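# Band a charger and its coiled cable with hair tie

## Task

Slip the hair tie around the charger together with the cable coiled on it, seated squarely and well away from either end of the charger. Every loop of cable that was coiled on the charger at the start must still be coiled on it at the end, with nothing dangling, and the tie must pin each loop against the charger's two wide faces. Finally the charger must rest on the desk, lying flat on one of its wide faces.

## Robot and tools

Robot: two Doosan M1013 arms, left_arm and right_arm, each carrying a Robotiq 140 two-finger gripper. The left_arm fingers are rigid. The right_arm fingers have a hinge and can fold. A grip on the outer quarter of the pads near the tips behaves like a rigid grip. A grip deeper toward the palm may wrap and pull the part in: narrow parts slip, wide ones get squeezed extra. Pressing right_arm fingertips straight onto a surface folds them easily, so the arm may pass the surface with little warning.

Frames: in the scene frame the origin sits at table height between the arms, +z is up, +x points out over the table and left_arm is on the +y side. Image sides do not match arm names. Base positions: left_arm (+0.057, +0.627, 0) m, right_arm (+0.075, -0.528, 0) m, each turned only slightly about z. Every hand pose, velocity and wrist-camera pose in results is in that arm's own base frame. Fixed cameras and the table use the scene frame. Each gripper's +z runs along the fingers and its fingers open and close along y. end_effector_position is the point midway between the closed pads. The fingertips extend about 33 mm past it when the gap is 40 mm or less, and about 9 mm past it when fully open.

execute_actions(actions, cameras): actions is a list of actions. Each action is up to 15 rows, and each row is one 1/30 s step. A short action repeats its last row until 15 steps are done. Every row has 18 numbers in [-1, 1]: left dx, dy, dz, rx, ry, rz, gripper position, force_limit, speed, followed by the same nine for the right arm. Always send all 18 numbers, even when one arm is idle. The six pose numbers are an offset, not a pose. They count from that arm's Hand target as it stood when the action began, along the Hand target's own axes. Every row in an action counts from that same start, so sending an offset again moves the arm further. Scale: 1.0 means 0.6 m or 180 degrees. rx, ry, rz form one rotation vector. Six zeros re-request the current Hand target. The three gripper numbers are absolute settings. position +1 is fully open (140 mm), about -0.8 brings the pads together, and -1 closes until something blocks it. force_limit sets the squeeze, roughly 14 N at -1, 40 N at 0 and 58 N at +1 for a slow close. speed sets finger speed, about 30, 140 and 250 mm/s at -1, 0 and +1. A fast close grips much harder. To leave a gripper unchanged, send its last three numbers again, because 0 counts as a command. Images come back only when actions is empty or cameras names them.

move(target, speed, blend, stop_force, zero, blocking, cameras): target is one 18-number row, or a list of up to 15 rows, laid out and scaled as above. Every row is an offset from the Hand targets at the start of the move, never from the previous row. speed is in m/s, 0.002 to 2, default 0.25, and turning is capped at twice that in rad/s. It can be one number or one per target. blend is a corner radius in m, with 0 meaning stop at each target. stop_force is in N, 10 to 80, shared by both arms. It ends an arm's path when the arm's push against its motion exceeds that value. Do not rely on it when the gripper rotates, at long reach, or near a singular wrist pose. It is refused together with blocking=false. zero (default true) re-zeroes the force reading first. Paths are straight and ignore obstacles and the other arm. The move is capped at 10 s. The result adds a move: line such as done, off_target, moving, held or fault, plus any limits (paced, held).

Other tools: wait(seconds 0 to 10); stop (brakes a running move); zoom_image(camera, region [x0, y0, x1, y1] px, at most 504 by 504) on the latest image of cam_high, cam_low, cam_left_wrist or cam_right_wrist; clear_fault(arm) after a reported torque or force fault; read_manual(section "licences"); finished_scene(scene 1 or 2), which cannot be undone. Cameras: cam_high (fixed, 672x504), cam_left_wrist and cam_right_wrist.

Results: end_effector_position is in metres and end_effector_quat_wxyz is the hand orientation, both in the arm's base frame. Hand target is the last commanded pose after clipping. Tool commands lists the current gripper commands. object_status: 0 moving, 1 blocked while opening, 2 blocked while closing (a grip), 3 reached the command or pads met. position_measured is in counts: 3 fully open, 75 about 100 mm, 139 about 60 mm, 200 about 20 mm, 230 pads touching. Joint velocities may read within noise. External joint torques and Flange force are contact estimates and include held weight. MOTOR HOT warns of overheating, and reaching the limit brakes the arm for 30 to 60 s.

Cautions: each control step clips the command to within 70 mm and 16 degrees of the measured hand, so a gripper may stop short. Send the remaining distance as a further offset. The arms are stiff. A target even slightly beyond firm contact can raise a fault: 144 N on the arm, or the joint torque limits (elbow 140, wrist joints 39.6 N m). A faulted arm stays stopped until clear_fault. Keep the arms from pressing on each other. A gripper closing on the other arm's fingers counts as a collision. Avoid paths close to an arm's own base, hard hits, fast drops, releasing parts while they move, and twisting stiff parts. Nothing may fall or be left off the table. Thinking time lets the scene run on.

Each tool is called after ">>>" in YAML: its name, and indented under it one key for each argument.

## Session

>>> execute_actions:
  actions: []

Scene clock: 0.00 s.
left_arm: end_effector_position=(+0.7477, -0.2049, +0.1388) position_measured=3 object_status=3 end_effector_quat_wxyz=(+0.481, +0.697, -0.482, +0.222) | right_arm: end_effector_position=(+0.3757, +0.4970, +0.3283) position_measured=3 object_status=3 end_effector_quat_wxyz=(-0.487, +0.732, +0.328, +0.345)
Joint positions: left_arm=[0.069 0.652 1.62 -1.075 1.452 3.336] | right_arm=[0.437 -0.127 2.36 1.727 0.898 -0.087]
Joint velocities: within noise
Joint torques (N m): no reading
External joint torques (N m): no reading
Flange force (N): no reading
Hand target: left_arm +0.7477, -0.2049, +0.1388; +0.481, +0.697, -0.482, +0.222 | right_arm +0.3757, +0.4970, +0.3283; -0.487, +0.732, +0.328, +0.345
Tool commands: left_gripper/position=+1.0 left_gripper/force_limit=+1.0 left_gripper/speed=+1.0 right_gripper/position=+1.0 right_gripper/force_limit=+1.0 right_gripper/speed=+1.0

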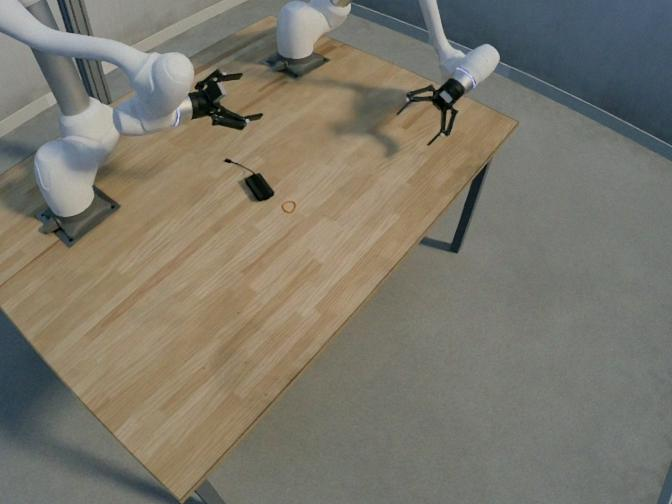

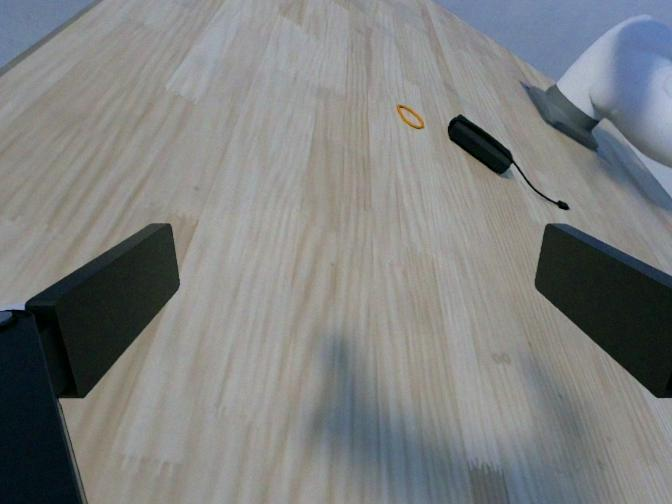

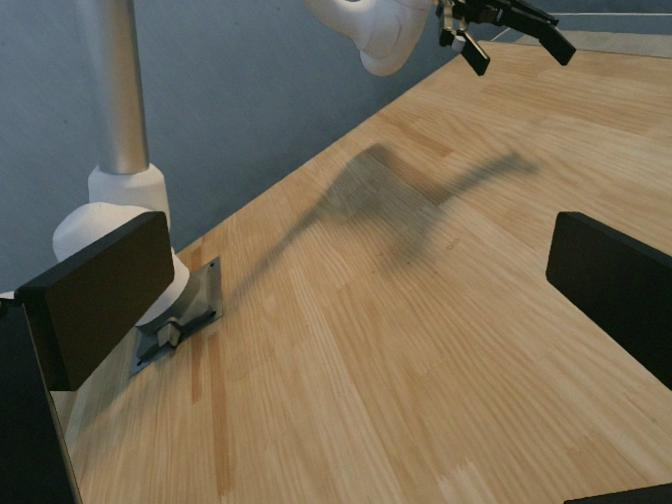

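>>> zoom_image:
  camera: "cam_high"
  region: [210, 145, 310, 220]

>>> zoom_image:
  camera: "cam_left_wrist"
  region: [380, 80, 600, 230]

Scaled by 5.040.

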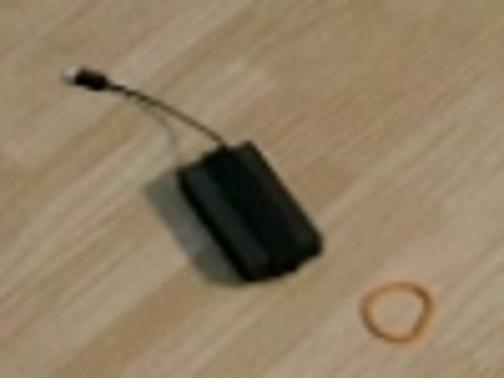

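Scaled by 2.291.

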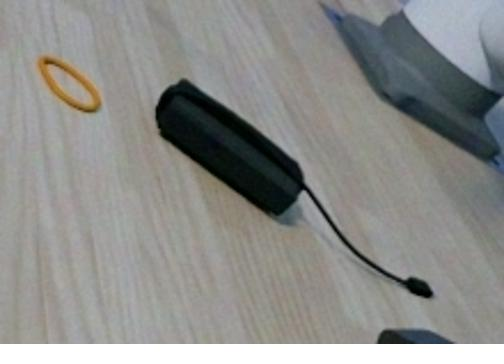

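>>> move:
  target: [0,0,0,0,0,0,1,1,1,0,0.115,-0.493,0,0,0,1,1,1]

>>> move:
  target: [0.278,0.366,0.568,0.0944,-0.347,0.152,1,1,1,0,0,0,0,0,0,1,1,1]
  cameras: ["all"]

Scene clock: 77.53 s.
left_arm: end_effector_position=(+0.7477, -0.2049, +0.1388) position_measured=3 object_status=3 end_effector_quat_wxyz=(+0.481, +0.697, -0.482, +0.222) | right_arm: end_effector_position=(+0.3769, +0.1977, +0.3796) position_measured=3 object_status=3 end_effector_quat_wxyz=(-0.487, +0.732, +0.328, +0.345)
Joint positions: left_arm=[0.069 0.652 1.62 -1.075 1.452 3.336] | right_arm=[-0.452 -0.246 2.339 1.191 1.639 -0.039]
Joint torques (N m): left_arm=[-0.9 -90.18 -28.63 -0.11 1.71 -0.07] | right_arm=[0.34 -16.82 -37.58 4.1 1.57 0.03]
External joint torques (N m): left_arm=[0.91 -3.79 -1.03 -0.16 -0.05 0.09] | right_arm=[-0.41 4.47 0.17 -0.55 -0.18 -0.06]
Flange force (N): left_arm=[1.8 4.1 -2.1] | right_arm=[-1.2 10.1 -1.2]
Hand target: left_arm +0.7477, -0.2049, +0.1388; +0.481, +0.697, -0.482, +0.222 | right_arm +0.3770, +0.1976, +0.3796; -0.487, +0.732, +0.328, +0.345
Off the commanded pose: left_arm 0.000 m, 0 deg | right_arm 0.000 m, 0 deg.
move: done

Scene clock: 80.37 s.
left_arm: end_effector_position=(+0.5733, -0.5989, +0.2192) position_measured=3 object_status=3 end_effector_quat_wxyz=(+0.000, -0.643, +0.766, +0.000) | right_arm: end_effector_position=(+0.3770, +0.1976, +0.3796) position_measured=3 object_status=3 end_effector_quat_wxyz=(-0.487, +0.732, +0.328, +0.345)
Joint positions: left_arm=[-0.849 0.486 1.355 0 1.3 2.467] | right_arm=[-0.453 -0.246 2.339 1.191 1.639 -0.039]
Joint torques (N m): left_arm=[-1.71 -86.77 -40.6 4.08 0.05 -0.11] | right_arm=[1.96 -16.83 -37.47 4.04 1.55 0.03]
External joint torques (N m): left_arm=[1.35 -4.28 -0.96 0.13 -0.09 0.11] | right_arm=[-1.92 4.44 0.11 -0.5 -0.16 -0.06]
Flange force (N): left_arm=[-4.1 2.6 -2.9] | right_arm=[-2.8 9.7 -5.4]
Hand target: left_arm +0.5732, -0.5989, +0.2192; +0.000, -0.643, +0.766, +0.000 | right_arm +0.3770, +0.1976, +0.3796; -0.487, +0.732, +0.328, +0.345
Off the commanded pose: left_arm 0.000 m, 0 deg | right_arm 0.000 m, 0 deg.
move: done
camera_calibration:
cam_left_wrist: T_world_to_cam=[[-0.984492, 0.175406, -0.00276598, 0.677794], [0.163567, 0.923516, 0.346936, 0.38131], [0.0634091, 0.341103, -0.937885, 0.51592], [0, 0, 0, 1]] pos_world=[0.572199, -0.647018, 0.353458]
cam_right_wrist: T_world_to_cam=[[0.818073, -0.314351, -0.481601, -0.0603735], [-0.574967, -0.465977, -0.672517, 0.567519], [-0.0130081, 0.827073, -0.561944, 0.197428], [0, 0, 0, 1]] pos_world=[0.378262, 0.0821848, 0.463533]

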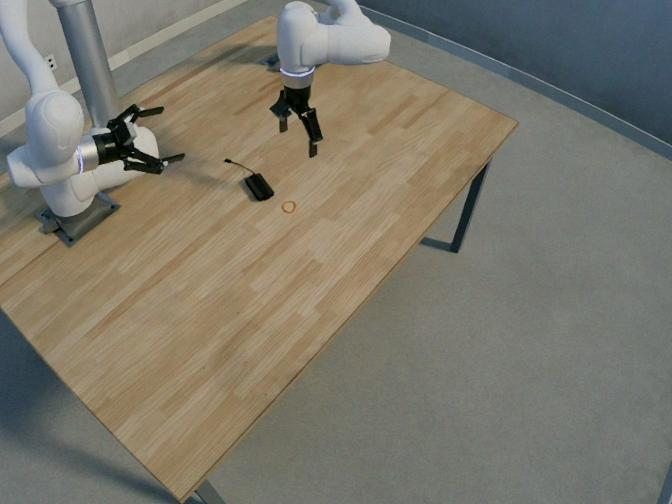

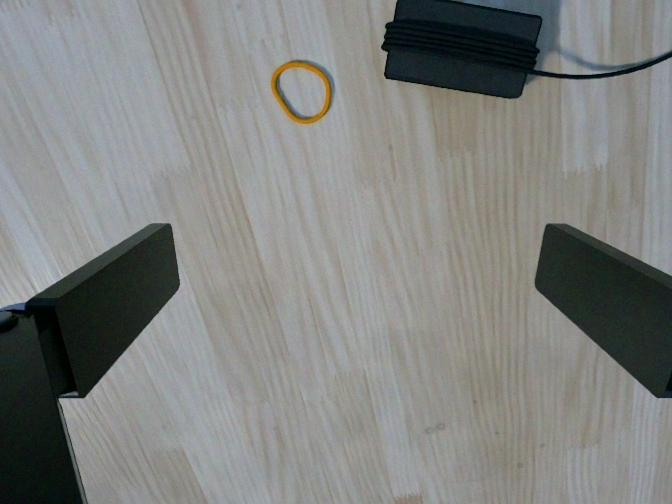

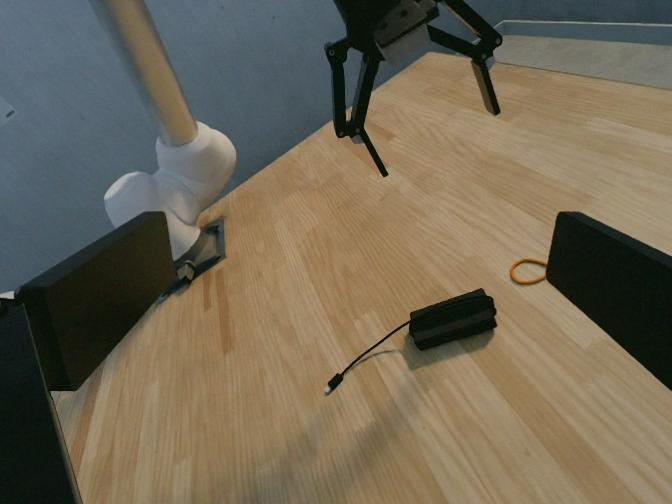

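>>> move:
  target: [0.173,0.122,0,0,0,0,1,1,1,0,0,0,0,0,0,1,1,1]
  cameras: ["cam_left_wrist","cam_right_wrist"]

>>> zoom_image:
  camera: "cam_left_wrist"
  region: [180, 130, 504, 373]

>>> zoom_image:
  camera: "cam_right_wrist"
  region: [320, 240, 560, 420]

Scene clock: 95.47 s.
left_arm: end_effector_position=(+0.4832, -0.6884, +0.2192) position_measured=3 object_status=3 end_effector_quat_wxyz=(+0.000, -0.643, +0.766, +0.000) | right_arm: end_effector_position=(+0.3770, +0.1976, +0.3796) position_measured=3 object_status=3 end_effector_quat_wxyz=(-0.487, +0.732, +0.328, +0.345)
Joint positions: left_arm=[-1 0.505 1.325 0 1.311 2.316] | right_arm=[-0.453 -0.246 2.339 1.191 1.639 -0.039]
Joint torques (N m): left_arm=[-1.36 -89.01 -40.48 4.09 0.08 -0.09] | right_arm=[1.56 -16.95 -37.34 4.02 1.59 -0.02]
External joint torques (N m): left_arm=[1.14 -4 -1.17 0.14 -0.13 0.09] | right_arm=[-1.52 4.46 -0.09 -0.47 -0.2 -0.01]
Flange force (N): left_arm=[-3.6 1.5 -2.9] | right_arm=[-1.9 9.9 -4.3]
Hand target: left_arm +0.4832, -0.6885, +0.2192; +0.000, -0.643, +0.766, +0.000 | right_arm +0.3770, +0.1976, +0.3796; -0.487, +0.732, +0.328, +0.345
Off the commanded pose: left_arm 0.000 m, 0 deg | right_arm 0.000 m, 0 deg.
move: done
camera_calibration:
cam_left_wrist: T_world_to_cam=[[-0.984476, 0.175497, -0.00273234, 0.604954], [0.163664, 0.923499, 0.346936, 0.478719], [0.0634096, 0.341103, -0.937885, 0.55219], [0, 0, 0, 1]] pos_world=[0.482199, -0.736618, 0.353458]
cam_right_wrist: T_world_to_cam=[[0.818073, -0.314351, -0.481601, -0.0603735], [-0.574967, -0.465977, -0.672517, 0.567519], [-0.0130081, 0.827073, -0.561944, 0.197428], [0, 0, 0, 1]] pos_world=[0.378262, 0.0821848, 0.463533]
Images, in order (width x height): cam_left_wrist 672x504, cam_right_wrist 672x504.

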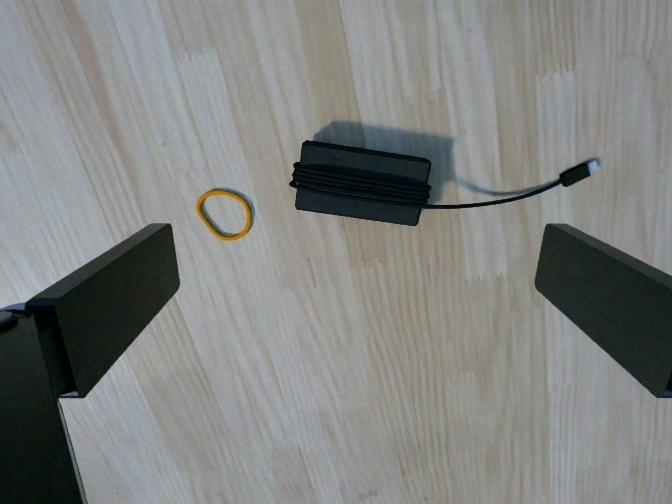

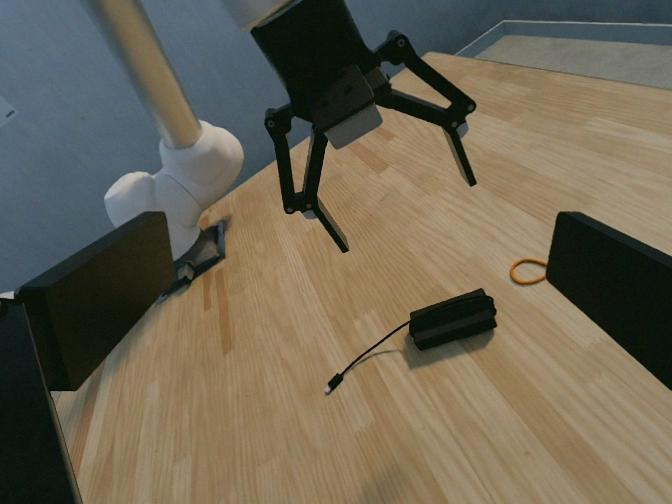

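Scaled by 1.556.

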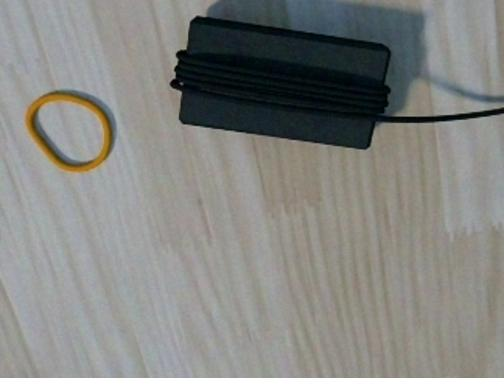

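Scaled by 2.100.

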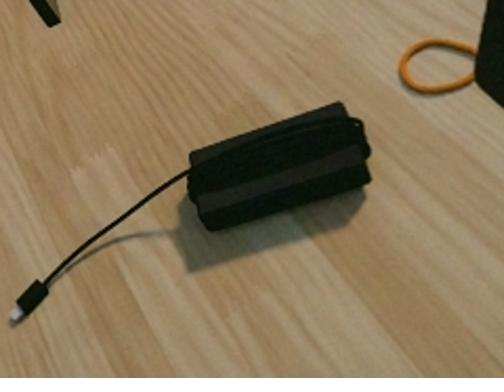

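>>> move:
  target: [-0.0775,-0.1843,0.2,0,0,0,-0.8,0,0,0,0,0,0,0,0,1,1,1]
  cameras: ["cam_left_wrist"]

Scene clock: 175.53 s.
left_arm: end_effector_position=(+0.6001, -0.6619, +0.0992) position_measured=229 object_status=0 end_effector_quat_wxyz=(+0.000, -0.643, +0.766, +0.000) | right_arm: end_effector_position=(+0.3770, +0.1976, +0.3796) position_measured=3 object_status=3 end_effector_quat_wxyz=(-0.487, +0.732, +0.328, +0.345)
Joint positions: left_arm=[-0.873 0.652 1.311 0 1.178 2.443] | right_arm=[-0.453 -0.246 2.339 1.191 1.639 -0.039]
Joint torques (N m): left_arm=[-1.18 -99.99 -38.53 3.93 0.05 -0.12] | right_arm=[1.85 -16.09 -37.42 3.98 1.66 0.07]
External joint torques (N m): left_arm=[1.49 -4.27 -1.32 0.13 -0.1 0.12] | right_arm=[-2 3.75 0.08 -0.42 -0.27 -0.09]
Flange force (N): left_arm=[-3.3 1.3 -3.7] | right_arm=[-2.8 8.3 -5.3]
Hand target: left_arm +0.6001, -0.6619, +0.0992; +0.000, -0.643, +0.766, +0.000 | right_arm +0.3770, +0.1976, +0.3796; -0.487, +0.732, +0.328, +0.345
Off the commanded pose: left_arm 0.000 m, 0 deg | right_arm 0.000 m, 0 deg.
move: done
camera_calibration:
cam_left_wrist: T_world_to_cam=[[-0.98447, 0.17553, -0.00282487, 0.715102], [0.163663, 0.923493, 0.346951, 0.47674], [0.0635092, 0.341101, -0.937879, 0.423129], [0, 0, 0, 1]] pos_world=[0.599099, -0.710118, 0.233458]
Images, in order (width x height): cam_left_wrist 672x504.

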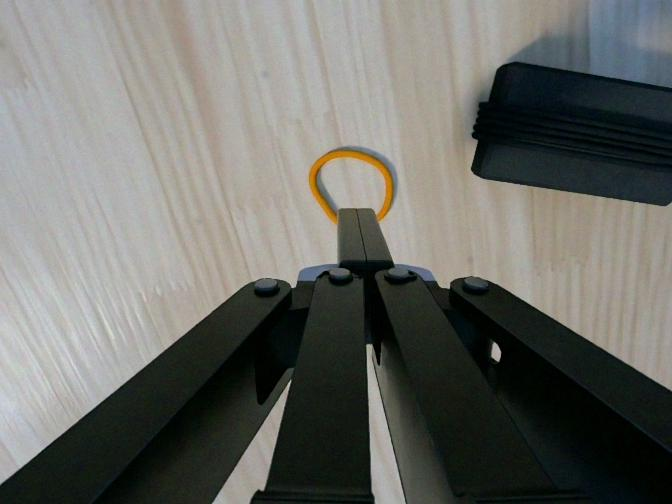

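>>> move:
  target: [0.0133,0,0.075,0,0,0,-0.8,0,0,0,0,0,0,0,0,1,1,1]
  cameras: ["cam_left_wrist","cam_right_wrist"]

>>> zoom_image:
  camera: "cam_left_wrist"
  region: [270, 120, 450, 270]

>>> zoom_image:
  camera: "cam_right_wrist"
  region: [450, 200, 560, 300]

Scene clock: 199.53 s.
left_arm: end_effector_position=(+0.5988, -0.6698, +0.0543) position_measured=229 object_status=3 end_effector_quat_wxyz=(+0.000, -0.643, +0.766, +0.000) | right_arm: end_effector_position=(+0.3770, +0.1976, +0.3796) position_measured=3 object_status=3 end_effector_quat_wxyz=(-0.487, +0.732, +0.328, +0.345)
Joint positions: left_arm=[-0.88 0.69 1.332 0 1.119 2.436] | right_arm=[-0.453 -0.246 2.339 1.191 1.639 -0.039]
Joint torques (N m): left_arm=[-1.08 -101.83 -37.47 3.84 0.03 -0.11] | right_arm=[1.58 -16.83 -37.57 3.99 1.64 -0.01]
External joint torques (N m): left_arm=[1.36 -4.39 -1.2 0.1 -0.07 0.11] | right_arm=[-1.54 4.5 0.31 -0.46 -0.25 -0.01]
Flange force (N): left_arm=[-3.4 1.6 -3.9] | right_arm=[-2.6 9.8 -4.0]
Hand target: left_arm +0.5988, -0.6697, +0.0542; +0.000, -0.643, +0.766, +0.000 | right_arm +0.3770, +0.1976, +0.3796; -0.487, +0.732, +0.328, +0.345
Off the commanded pose: left_arm 0.000 m, 0 deg | right_arm 0.000 m, 0 deg.
move: done
camera_calibration:
cam_left_wrist: T_world_to_cam=[[-0.984475, 0.175503, -0.00274881, 0.714935], [0.16367, 0.92353, 0.346849, 0.499792], [0.0634116, 0.341014, -0.937917, 0.383771], [0, 0, 0, 1]] pos_world=[0.597699, -0.717917, 0.188558]
cam_right_wrist: T_world_to_cam=[[0.818073, -0.314351, -0.481601, -0.0603735], [-0.574967, -0.465977, -0.672517, 0.567519], [-0.0130081, 0.827073, -0.561944, 0.197428], [0, 0, 0, 1]] pos_world=[0.378262, 0.0821848, 0.463533]
Images, in order (width x height): cam_left_wrist 672x504, cam_right_wrist 672x504.

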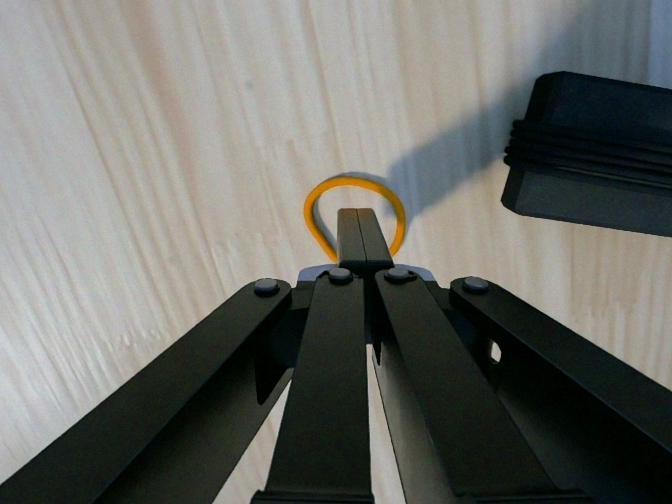

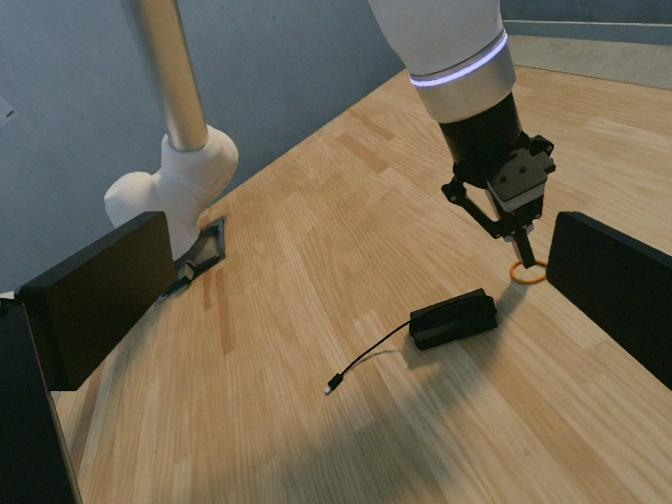

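Scaled by 2.800.

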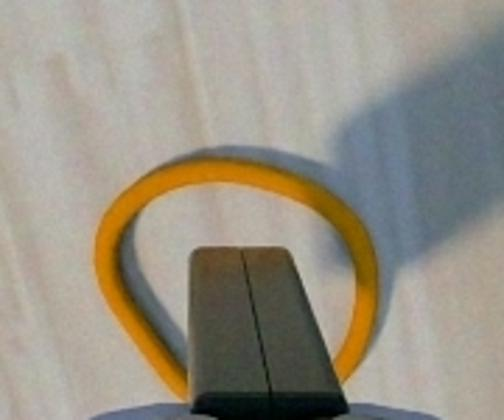

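Scaled by 4.582.

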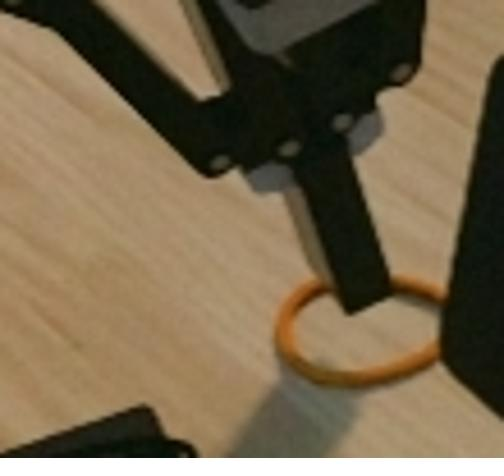

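>>> move:
  target: [0,0,0.05,0,0,0,-0.8,0,0,0,0,0,0,0,0,1,1,1]
  stop_force: 10
  speed: 0.015
  cameras: ["cam_left_wrist","cam_right_wrist"]

>>> zoom_image:
  camera: "cam_left_wrist"
  region: [270, 120, 450, 270]

>>> zoom_image:
  camera: "cam_right_wrist"
  region: [450, 200, 560, 300]

Scene clock: 213.23 s.
left_arm: end_effector_position=(+0.5988, -0.6698, +0.0336) position_measured=229 object_status=3 end_effector_quat_wxyz=(+0.000, -0.643, +0.766, +0.000) | right_arm: end_effector_position=(+0.3770, +0.1976, +0.3796) position_measured=3 object_status=3 end_effector_quat_wxyz=(-0.487, +0.732, +0.328, +0.345)
Joint positions: left_arm=[-0.88 0.705 1.346 0 1.09 2.436] | right_arm=[-0.453 -0.246 2.339 1.191 1.639 -0.039]
Joint torques (N m): left_arm=[-3.12 -75.14 -25.24 3.17 -2.37 -0.11] | right_arm=[1.06 -17.04 -37.61 3.99 1.59 0]
External joint torques (N m): left_arm=[3.47 -31.53 -12.85 0.72 2.33 0.11] | right_arm=[-1.04 4.46 0.2 -0.44 -0.19 -0.02]
Flange force (N): left_arm=[-8.8 4.7 -35.5] | right_arm=[-1.9 9.9 -2.8]
Hand target: left_arm +0.5988, -0.6698, +0.0336; +0.000, -0.643, +0.766, +0.000 (not the last commanded pose) | right_arm +0.3770, +0.1976, +0.3796; -0.487, +0.732, +0.328, +0.345
Off the commanded pose: left_arm 0.009 m, 0 deg | right_arm 0.000 m, 0 deg.
move: contact (left_arm)
camera_calibration:
cam_left_wrist: T_world_to_cam=[[-0.984462, 0.175575, -0.00295038, 0.715071], [0.163672, 0.923551, 0.346793, 0.507071], [0.0636128, 0.340921, -0.937937, 0.364199], [0, 0, 0, 1]] pos_world=[0.597799, -0.718017, 0.167857]
cam_right_wrist: T_world_to_cam=[[0.818073, -0.314351, -0.481601, -0.0603735], [-0.574967, -0.465977, -0.672517, 0.567519], [-0.0130081, 0.827073, -0.561944, 0.197428], [0, 0, 0, 1]] pos_world=[0.378262, 0.0821848, 0.463533]
Images, in order (width x height): cam_left_wrist 672x504, cam_right_wrist 672x504.

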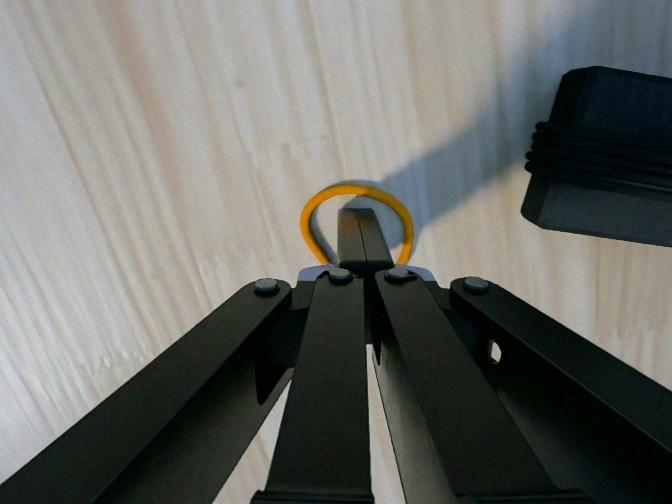

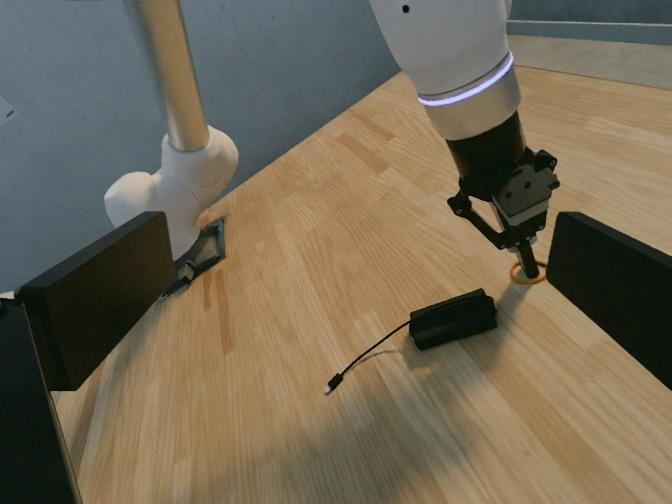

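Scaled by 2.800.

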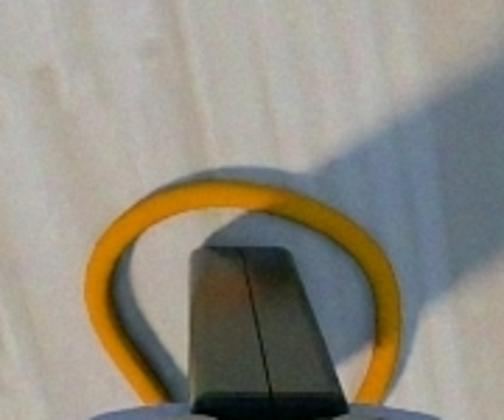

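Scaled by 4.582.

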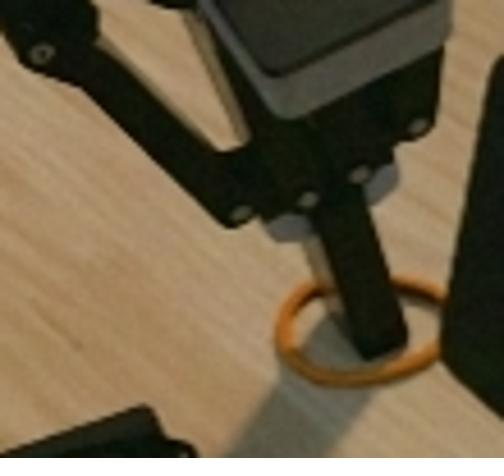

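>>> move:
  target: [0,0,-0.001,0,0,0,-0.26,0,-1,0,0,0,0,0,0,1,1,1]
  cameras: ["cam_left_wrist","cam_right_wrist"]

>>> zoom_image:
  camera: "cam_right_wrist"
  region: [450, 200, 560, 300]

Scene clock: 222.17 s.
left_arm: end_effector_position=(+0.5989, -0.6698, +0.0343) position_measured=162 object_status=0 end_effector_quat_wxyz=(+0.000, -0.643, +0.766, +0.000) | right_arm: end_effector_position=(+0.3770, +0.1976, +0.3796) position_measured=3 object_status=3 end_effector_quat_wxyz=(-0.487, +0.732, +0.328, +0.345)
Joint positions: left_arm=[-0.88 0.705 1.346 0 1.09 2.436] | right_arm=[-0.453 -0.246 2.339 1.191 1.639 -0.039]
Joint torques (N m): left_arm=[-0.61 -92.18 -31.36 3.85 -0.04 -0.07] | right_arm=[1.8 -16.55 -37.34 3.98 1.56 -0.05]
External joint torques (N m): left_arm=[0.44 -14.5 -6.72 0.02 0 0.07] | right_arm=[-1.82 4.22 -0.09 -0.43 -0.17 0.03]
Flange force (N): left_arm=[-2.5 2.3 -15.3] | right_arm=[-2.1 9.2 -5.1]
Hand target: left_arm +0.5988, -0.6698, +0.0342; +0.000, -0.643, +0.766, +0.000 | right_arm +0.3770, +0.1976, +0.3796; -0.487, +0.732, +0.328, +0.345
Off the commanded pose: left_arm 0.000 m, 0 deg | right_arm 0.000 m, 0 deg.
move: done
camera_calibration:
cam_left_wrist: T_world_to_cam=[[-0.984456, 0.175608, -0.0030429, 0.715109], [0.163671, 0.923545, 0.346808, 0.506822], [0.0637125, 0.340919, -0.937931, 0.364794], [0, 0, 0, 1]] pos_world=[0.597799, -0.718017, 0.168557]
cam_right_wrist: T_world_to_cam=[[0.818073, -0.314351, -0.481601, -0.0603735], [-0.574967, -0.465977, -0.672517, 0.567519], [-0.0130081, 0.827073, -0.561944, 0.197428], [0, 0, 0, 1]] pos_world=[0.378262, 0.0821848, 0.463533]
Images, in order (width x height): cam_left_wrist 672x504, cam_right_wrist 672x504.

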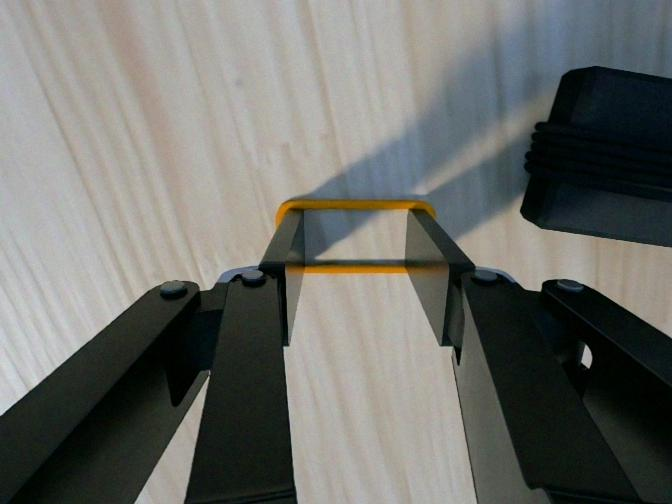

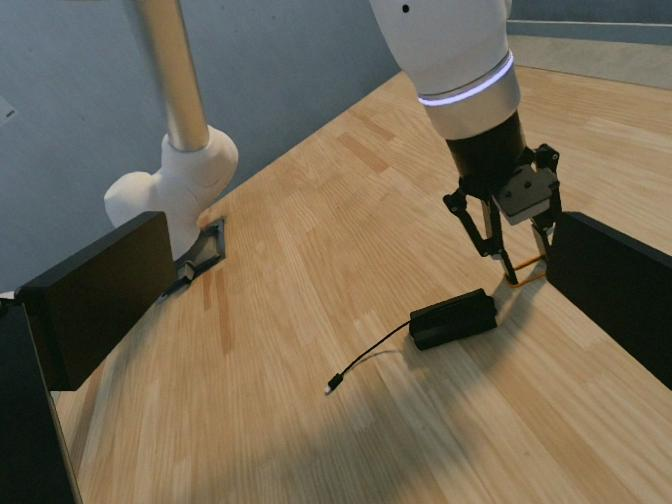

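Scaled by 4.582.

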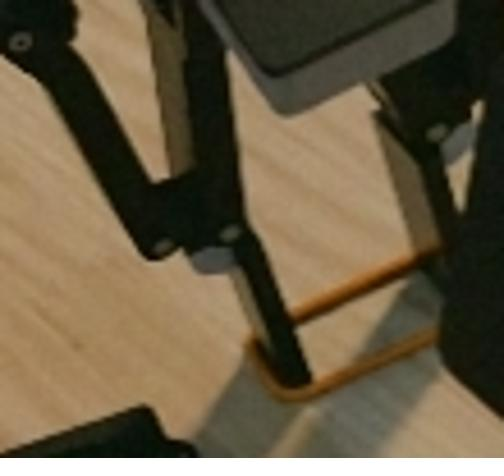

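>>> move:
  target: [0,0,-0.25,0,0,0,-0.26,0,-1,0,0,0,0,0,0,1,1,1]
  speed: 0.1

>>> move:
  target: [0,0,0,0,0,0,-0.08,0,-1,0,0,0,0,0,0,1,1,1]
  cameras: ["cam_left_wrist","cam_right_wrist"]

>>> zoom_image:
  camera: "cam_right_wrist"
  region: [430, 50, 590, 210]

Scene clock: 232.70 s.
left_arm: end_effector_position=(+0.5988, -0.6697, +0.1842) position_measured=162 object_status=3 end_effector_quat_wxyz=(+0.000, -0.643, +0.766, +0.000) | right_arm: end_effector_position=(+0.3770, +0.1976, +0.3796) position_measured=3 object_status=3 end_effector_quat_wxyz=(-0.487, +0.732, +0.328, +0.345)
Joint positions: left_arm=[-0.88 0.614 1.215 0 1.312 2.436] | right_arm=[-0.453 -0.246 2.339 1.191 1.639 -0.039]
Joint torques (N m): left_arm=[-1.04 -98.4 -40.72 4.12 0.03 -0.09] | right_arm=[1.47 -16.31 -37.38 4 1.59 -0.05]
External joint torques (N m): left_arm=[1.15 -4.39 -0.96 0.13 -0.07 0.09] | right_arm=[-1.38 4.03 -0.05 -0.46 -0.2 0.03]
Flange force (N): left_arm=[-4.0 2.8 -2.9] | right_arm=[-1.7 8.9 -3.8]
Hand target: left_arm +0.5988, -0.6697, +0.1842; +0.000, -0.643, +0.766, +0.000 | right_arm +0.3770, +0.1976, +0.3796; -0.487, +0.732, +0.328, +0.345
Off the commanded pose: left_arm 0.000 m, 0 deg | right_arm 0.000 m, 0 deg.
move: done

Scene clock: 233.43 s.
left_arm: end_effector_position=(+0.5988, -0.6697, +0.1842) position_measured=139 object_status=0 end_effector_quat_wxyz=(+0.000, -0.643, +0.766, +0.000) | right_arm: end_effector_position=(+0.3770, +0.1976, +0.3796) position_measured=3 object_status=3 end_effector_quat_wxyz=(-0.487, +0.732, +0.328, +0.345)
Joint positions: left_arm=[-0.88 0.614 1.215 0 1.312 2.436] | right_arm=[-0.453 -0.246 2.339 1.191 1.639 -0.039]
Joint torques (N m): left_arm=[-1.05 -98.59 -40.36 4.09 0.06 -0.12] | right_arm=[1.91 -16.84 -37.46 4.04 1.59 -0.02]
External joint torques (N m): left_arm=[1.18 -3.7 -1.17 0.15 -0.11 0.12] | right_arm=[-2 4.59 0.05 -0.49 -0.2 0]
Flange force (N): left_arm=[-3.0 1.5 -2.8] | right_arm=[-2.6 10.0 -5.6]
Hand target: left_arm +0.5988, -0.6697, +0.1842; +0.000, -0.643, +0.766, +0.000 | right_arm +0.3770, +0.1976, +0.3796; -0.487, +0.732, +0.328, +0.345
Off the commanded pose: left_arm 0.000 m, 0 deg | right_arm 0.000 m, 0 deg.
move: done
camera_calibration:
cam_left_wrist: T_world_to_cam=[[-0.984456, 0.175608, -0.0030429, 0.71545], [0.163671, 0.923545, 0.346808, 0.454725], [0.0637125, 0.340919, -0.937931, 0.505456], [0, 0, 0, 1]] pos_world=[0.597699, -0.717917, 0.318557]
cam_right_wrist: T_world_to_cam=[[0.818073, -0.314351, -0.481601, -0.0603735], [-0.574967, -0.465977, -0.672517, 0.567519], [-0.0130081, 0.827073, -0.561944, 0.197428], [0, 0, 0, 1]] pos_world=[0.378262, 0.0821848, 0.463533]
Images, in order (width x height): cam_left_wrist 672x504, cam_right_wrist 672x504.

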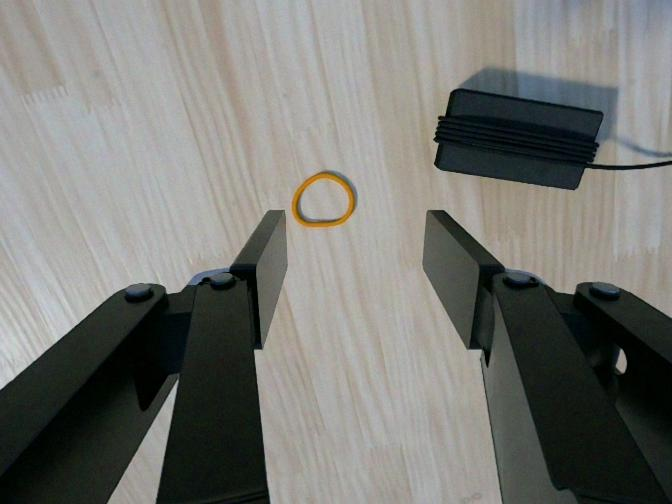

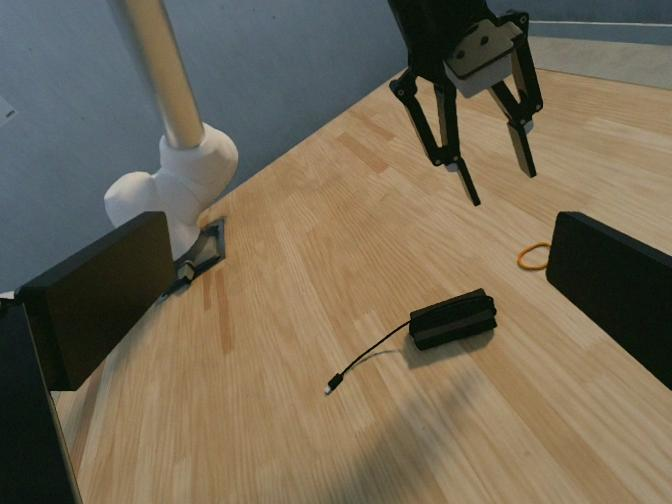

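Scaled by 3.150.

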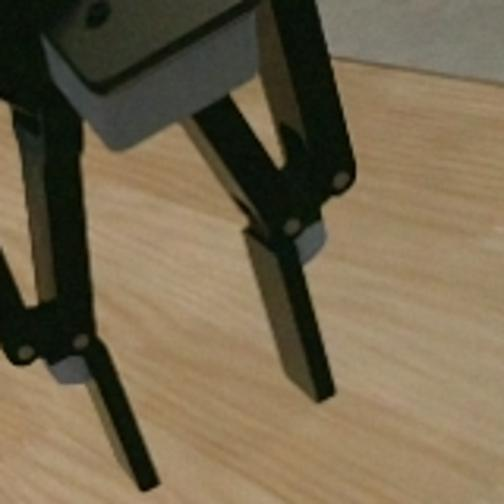

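>>> move:
  target: [-0.0315,-0.0329,0.2167,0,0,0,-0.8,0,0,0,0,0,0,0,0,1,1,1]
  cameras: ["cam_left_wrist"]

>>> zoom_image:
  camera: "cam_left_wrist"
  region: [270, 120, 450, 270]

Scene clock: 243.17 s.
left_arm: end_effector_position=(+0.6216, -0.6547, +0.0543) position_measured=229 object_status=3 end_effector_quat_wxyz=(+0.000, -0.643, +0.766, +0.000) | right_arm: end_effector_position=(+0.3770, +0.1976, +0.3796) position_measured=3 object_status=3 end_effector_quat_wxyz=(-0.487, +0.732, +0.328, +0.345)
Joint positions: left_arm=[-0.85 0.696 1.321 0 1.124 2.466] | right_arm=[-0.453 -0.246 2.339 1.191 1.639 -0.039]
Joint torques (N m): left_arm=[-1.19 -101.11 -37.56 3.81 0.06 -0.07] | right_arm=[1.2 -16.57 -37.53 4 1.62 0]
External joint torques (N m): left_arm=[1.03 -5.29 -1.09 0.12 -0.1 0.07] | right_arm=[-1.21 4.24 0.13 -0.45 -0.23 -0.03]
Flange force (N): left_arm=[-4.0 3.4 -4.4] | right_arm=[-1.9 9.4 -3.2]
Hand target: left_arm +0.6215, -0.6546, +0.0542; +0.000, -0.643, +0.766, +0.000 | right_arm +0.3770, +0.1976, +0.3796; -0.487, +0.732, +0.328, +0.345
Off the commanded pose: left_arm 0.000 m, 0 deg | right_arm 0.000 m, 0 deg.
move: done
camera_calibration:
cam_left_wrist: T_world_to_cam=[[-0.984455, 0.175613, -0.00305956, 0.734854], [0.163678, 0.923589, 0.346689, 0.482181], [0.063709, 0.340799, -0.937975, 0.37685], [0, 0, 0, 1]] pos_world=[0.620499, -0.702817, 0.188557]
Images, in order (width x height): cam_left_wrist 672x504.

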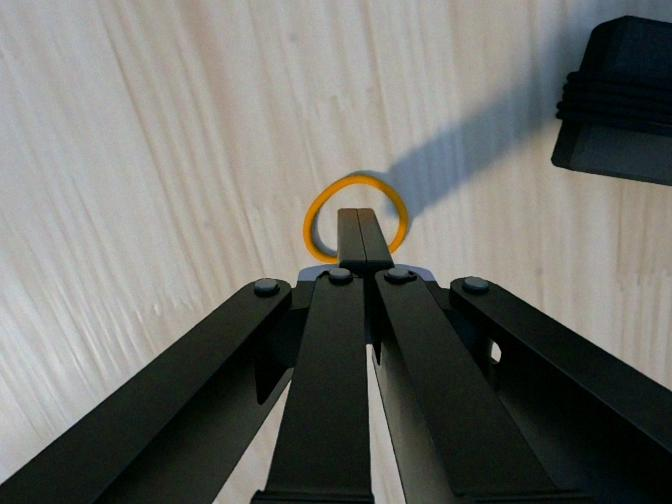

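Scaled by 2.800.

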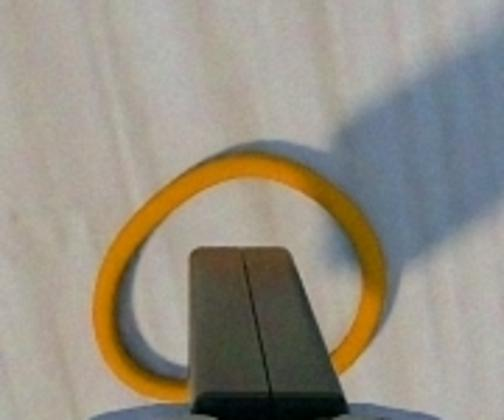

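>>> move:
  target: [0.006,0,0,0,0,0,-0.8,0,0,0,0,0,0,0,0,1,1,1]

>>> move:
  target: [0,0,0.05,0,0,0,-0.8,0,0,0,0,0,0,0,0,1,1,1]
  stop_force: 10
  speed: 0.008

>>> move:
  target: [0,0,0.0005,0,0,0,-0.26,0,-1,0,0,0,0,0,0,1,1,1]
  cameras: ["cam_left_wrist","cam_right_wrist"]

>>> zoom_image:
  camera: "cam_right_wrist"
  region: [450, 180, 560, 290]

Scene clock: 251.73 s.
left_arm: end_effector_position=(+0.6209, -0.6581, +0.0542) position_measured=229 object_status=3 end_effector_quat_wxyz=(+0.000, -0.643, +0.766, +0.000) | right_arm: end_effector_position=(+0.3770, +0.1976, +0.3796) position_measured=3 object_status=3 end_effector_quat_wxyz=(-0.487, +0.732, +0.328, +0.345)
Joint positions: left_arm=[-0.853 0.7 1.315 0 1.126 2.463] | right_arm=[-0.453 -0.246 2.339 1.191 1.639 -0.039]
Joint torques (N m): left_arm=[-1.06 -102.95 -37.7 3.88 0.04 -0.07] | right_arm=[1.61 -16.51 -37.49 4.04 1.66 -0.03]
External joint torques (N m): left_arm=[0.87 -4.19 -1.19 0.07 -0.08 0.07] | right_arm=[-1.68 4.12 0.08 -0.48 -0.27 0]
Flange force (N): left_arm=[-2.7 1.9 -3.7] | right_arm=[-2.3 9.1 -4.5]
Hand target: left_arm +0.6209, -0.6582, +0.0542; +0.000, -0.643, +0.766, +0.000 | right_arm +0.3770, +0.1976, +0.3796; -0.487, +0.732, +0.328, +0.345
Off the commanded pose: left_arm 0.000 m, 0 deg | right_arm 0.000 m, 0 deg.
move: done

Scene clock: 254.87 s.
left_arm: end_effector_position=(+0.6210, -0.6582, +0.0338) position_measured=229 object_status=3 end_effector_quat_wxyz=(+0.000, -0.643, +0.766, +0.000) | right_arm: end_effector_position=(+0.3770, +0.1976, +0.3796) position_measured=3 object_status=3 end_effector_quat_wxyz=(-0.487, +0.732, +0.328, +0.345)
Joint positions: left_arm=[-0.853 0.715 1.329 0 1.097 2.463] | right_arm=[-0.453 -0.246 2.339 1.191 1.639 -0.039]
Joint torques (N m): left_arm=[-2.51 -86.59 -29.93 3.35 -1.51 -0.13] | right_arm=[1.65 -16.8 -37.53 4 1.65 -0.04]
External joint torques (N m): left_arm=[2.25 -20.75 -8.26 0.53 1.46 0.13] | right_arm=[-1.58 4.55 0.35 -0.48 -0.26 0.02]
Flange force (N): left_arm=[-6.1 3.7 -23.0] | right_arm=[-2.6 9.9 -4.1]
Hand target: left_arm +0.6210, -0.6582, +0.0338; +0.000, -0.643, +0.766, +0.000 (not the last commanded pose) | right_arm +0.3770, +0.1976, +0.3796; -0.487, +0.732, +0.328, +0.345
Off the commanded pose: left_arm 0.010 m, 0 deg | right_arm 0.000 m, 0 deg.
move: contact (left_arm)

Scene clock: 256.57 s.
left_arm: end_effector_position=(+0.6209, -0.6582, +0.0333) position_measured=162 object_status=0 end_effector_quat_wxyz=(+0.000, -0.643, +0.766, +0.000) | right_arm: end_effector_position=(+0.3770, +0.1976, +0.3796) position_measured=3 object_status=3 end_effector_quat_wxyz=(-0.487, +0.732, +0.328, +0.345)
Joint positions: left_arm=[-0.853 0.715 1.329 0 1.097 2.463] | right_arm=[-0.453 -0.246 2.339 1.191 1.639 -0.039]
Joint torques (N m): left_arm=[-1.21 -98.55 -34.54 3.75 0 -0.08] | right_arm=[1.58 -16.9 -37.5 3.94 1.61 -0.03]
External joint torques (N m): left_arm=[1.31 -9.34 -3.76 0.14 -0.04 0.08] | right_arm=[-1.54 4.38 0.06 -0.39 -0.21 0.01]
Flange force (N): left_arm=[-3.4 2.0 -9.4] | right_arm=[-2.1 9.6 -4.1]
Hand target: left_arm +0.6210, -0.6582, +0.0335; +0.000, -0.643, +0.766, +0.000 | right_arm +0.3770, +0.1976, +0.3796; -0.487, +0.732, +0.328, +0.345
Off the commanded pose: left_arm 0.000 m, 0 deg | right_arm 0.000 m, 0 deg.
move: done
camera_calibration:
cam_left_wrist: T_world_to_cam=[[-0.984456, 0.175608, -0.0030429, 0.734727], [0.163671, 0.923545, 0.346808, 0.49282], [0.0637125, 0.340919, -0.937931, 0.358593], [0, 0, 0, 1]] pos_world=[0.619799, -0.706417, 0.167657]
cam_right_wrist: T_world_to_cam=[[0.818073, -0.314351, -0.481601, -0.0603735], [-0.574967, -0.465977, -0.672517, 0.567519], [-0.0130081, 0.827073, -0.561944, 0.197428], [0, 0, 0, 1]] pos_world=[0.378262, 0.0821848, 0.463533]
Images, in order (width x height): cam_left_wrist 672x504, cam_right_wrist 672x504.

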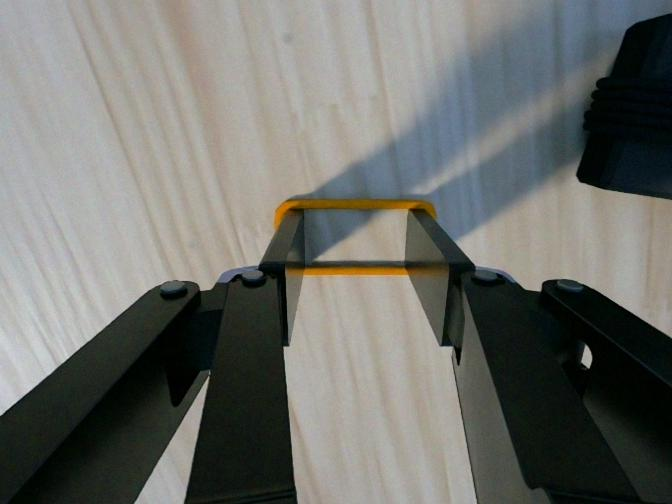

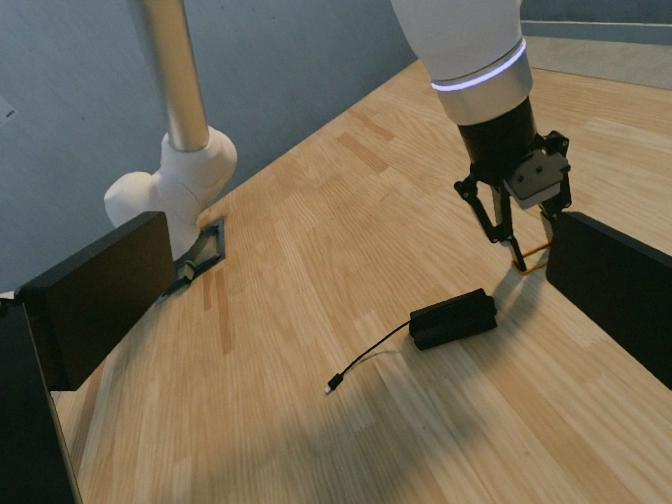

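Scaled by 4.582.

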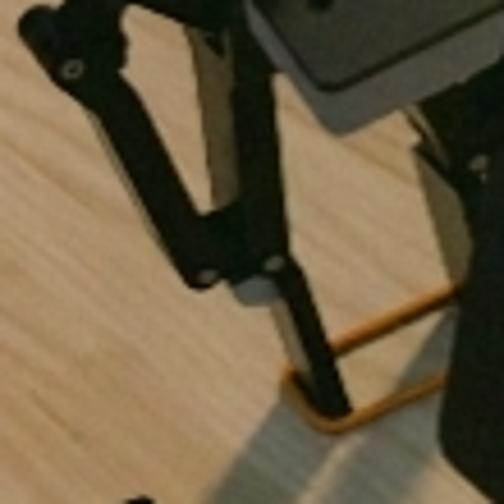

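>>> move:
  target: [0,0,-0.025,0,0,0,-0.26,0,-1,0,0,0,0,0,0,1,1,1]
  speed: 0.03
  cameras: ["cam_left_wrist","cam_right_wrist"]

>>> zoom_image:
  camera: "cam_right_wrist"
  region: [450, 180, 560, 290]

Scene clock: 263.17 s.
left_arm: end_effector_position=(+0.6210, -0.6582, +0.0485) position_measured=162 object_status=3 end_effector_quat_wxyz=(+0.000, -0.643, +0.766, +0.000) | right_arm: end_effector_position=(+0.3770, +0.1976, +0.3796) position_measured=3 object_status=3 end_effector_quat_wxyz=(-0.487, +0.732, +0.328, +0.345)
Joint positions: left_arm=[-0.853 0.704 1.319 0 1.118 2.463] | right_arm=[-0.453 -0.246 2.339 1.191 1.639 -0.039]
Joint torques (N m): left_arm=[-0.92 -102.95 -37.46 3.83 0.06 -0.08] | right_arm=[1.84 -16.73 -37.59 4.03 1.58 -0.03]
External joint torques (N m): left_arm=[0.94 -4.41 -1.29 0.11 -0.1 0.08] | right_arm=[-1.84 4.09 0.09 -0.47 -0.18 0.01]
Flange force (N): left_arm=[-2.8 1.9 -3.9] | right_arm=[-2.5 8.9 -5.1]
Hand target: left_arm +0.6210, -0.6582, +0.0485; +0.000, -0.643, +0.766, +0.000 | right_arm +0.3770, +0.1976, +0.3796; -0.487, +0.732, +0.328, +0.345
Off the commanded pose: left_arm 0.000 m, 0 deg | right_arm 0.000 m, 0 deg.
move: done
camera_calibration:
cam_left_wrist: T_world_to_cam=[[-0.984455, 0.175613, -0.00305956, 0.73486], [0.163678, 0.923589, 0.346689, 0.487523], [0.063709, 0.340799, -0.937975, 0.37264], [0, 0, 0, 1]] pos_world=[0.619899, -0.706317, 0.182757]
cam_right_wrist: T_world_to_cam=[[0.818073, -0.314351, -0.481601, -0.0603735], [-0.574967, -0.465977, -0.672517, 0.567519], [-0.0130081, 0.827073, -0.561944, 0.197428], [0, 0, 0, 1]] pos_world=[0.378262, 0.0821848, 0.463533]
Images, in order (width x height): cam_left_wrist 672x504, cam_right_wrist 672x504.

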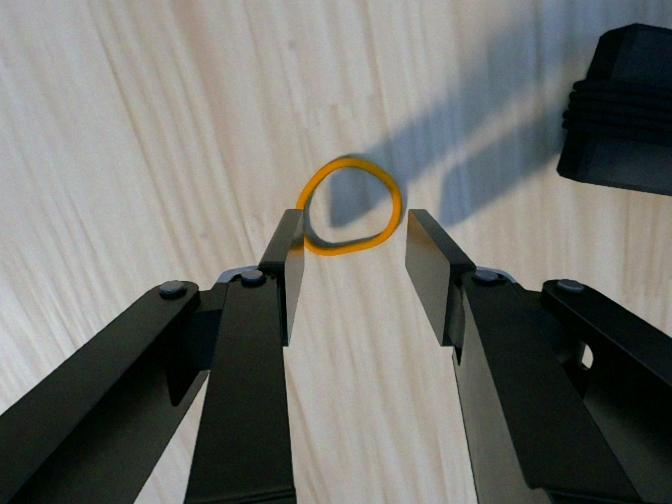

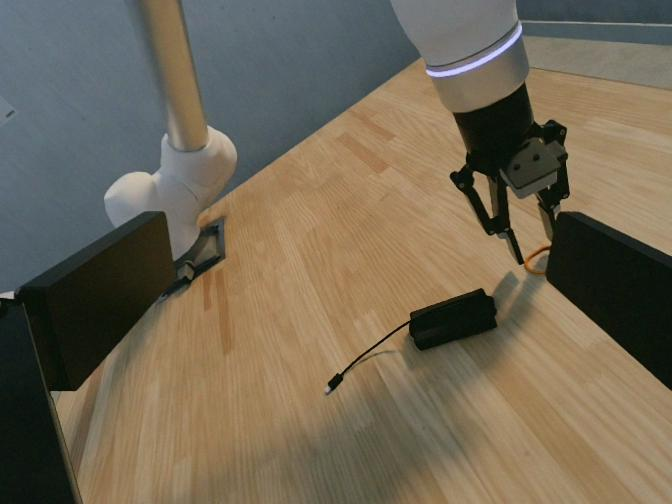

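Scaled by 4.582.

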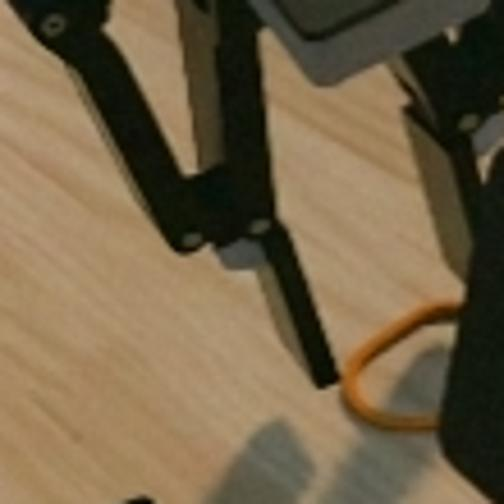

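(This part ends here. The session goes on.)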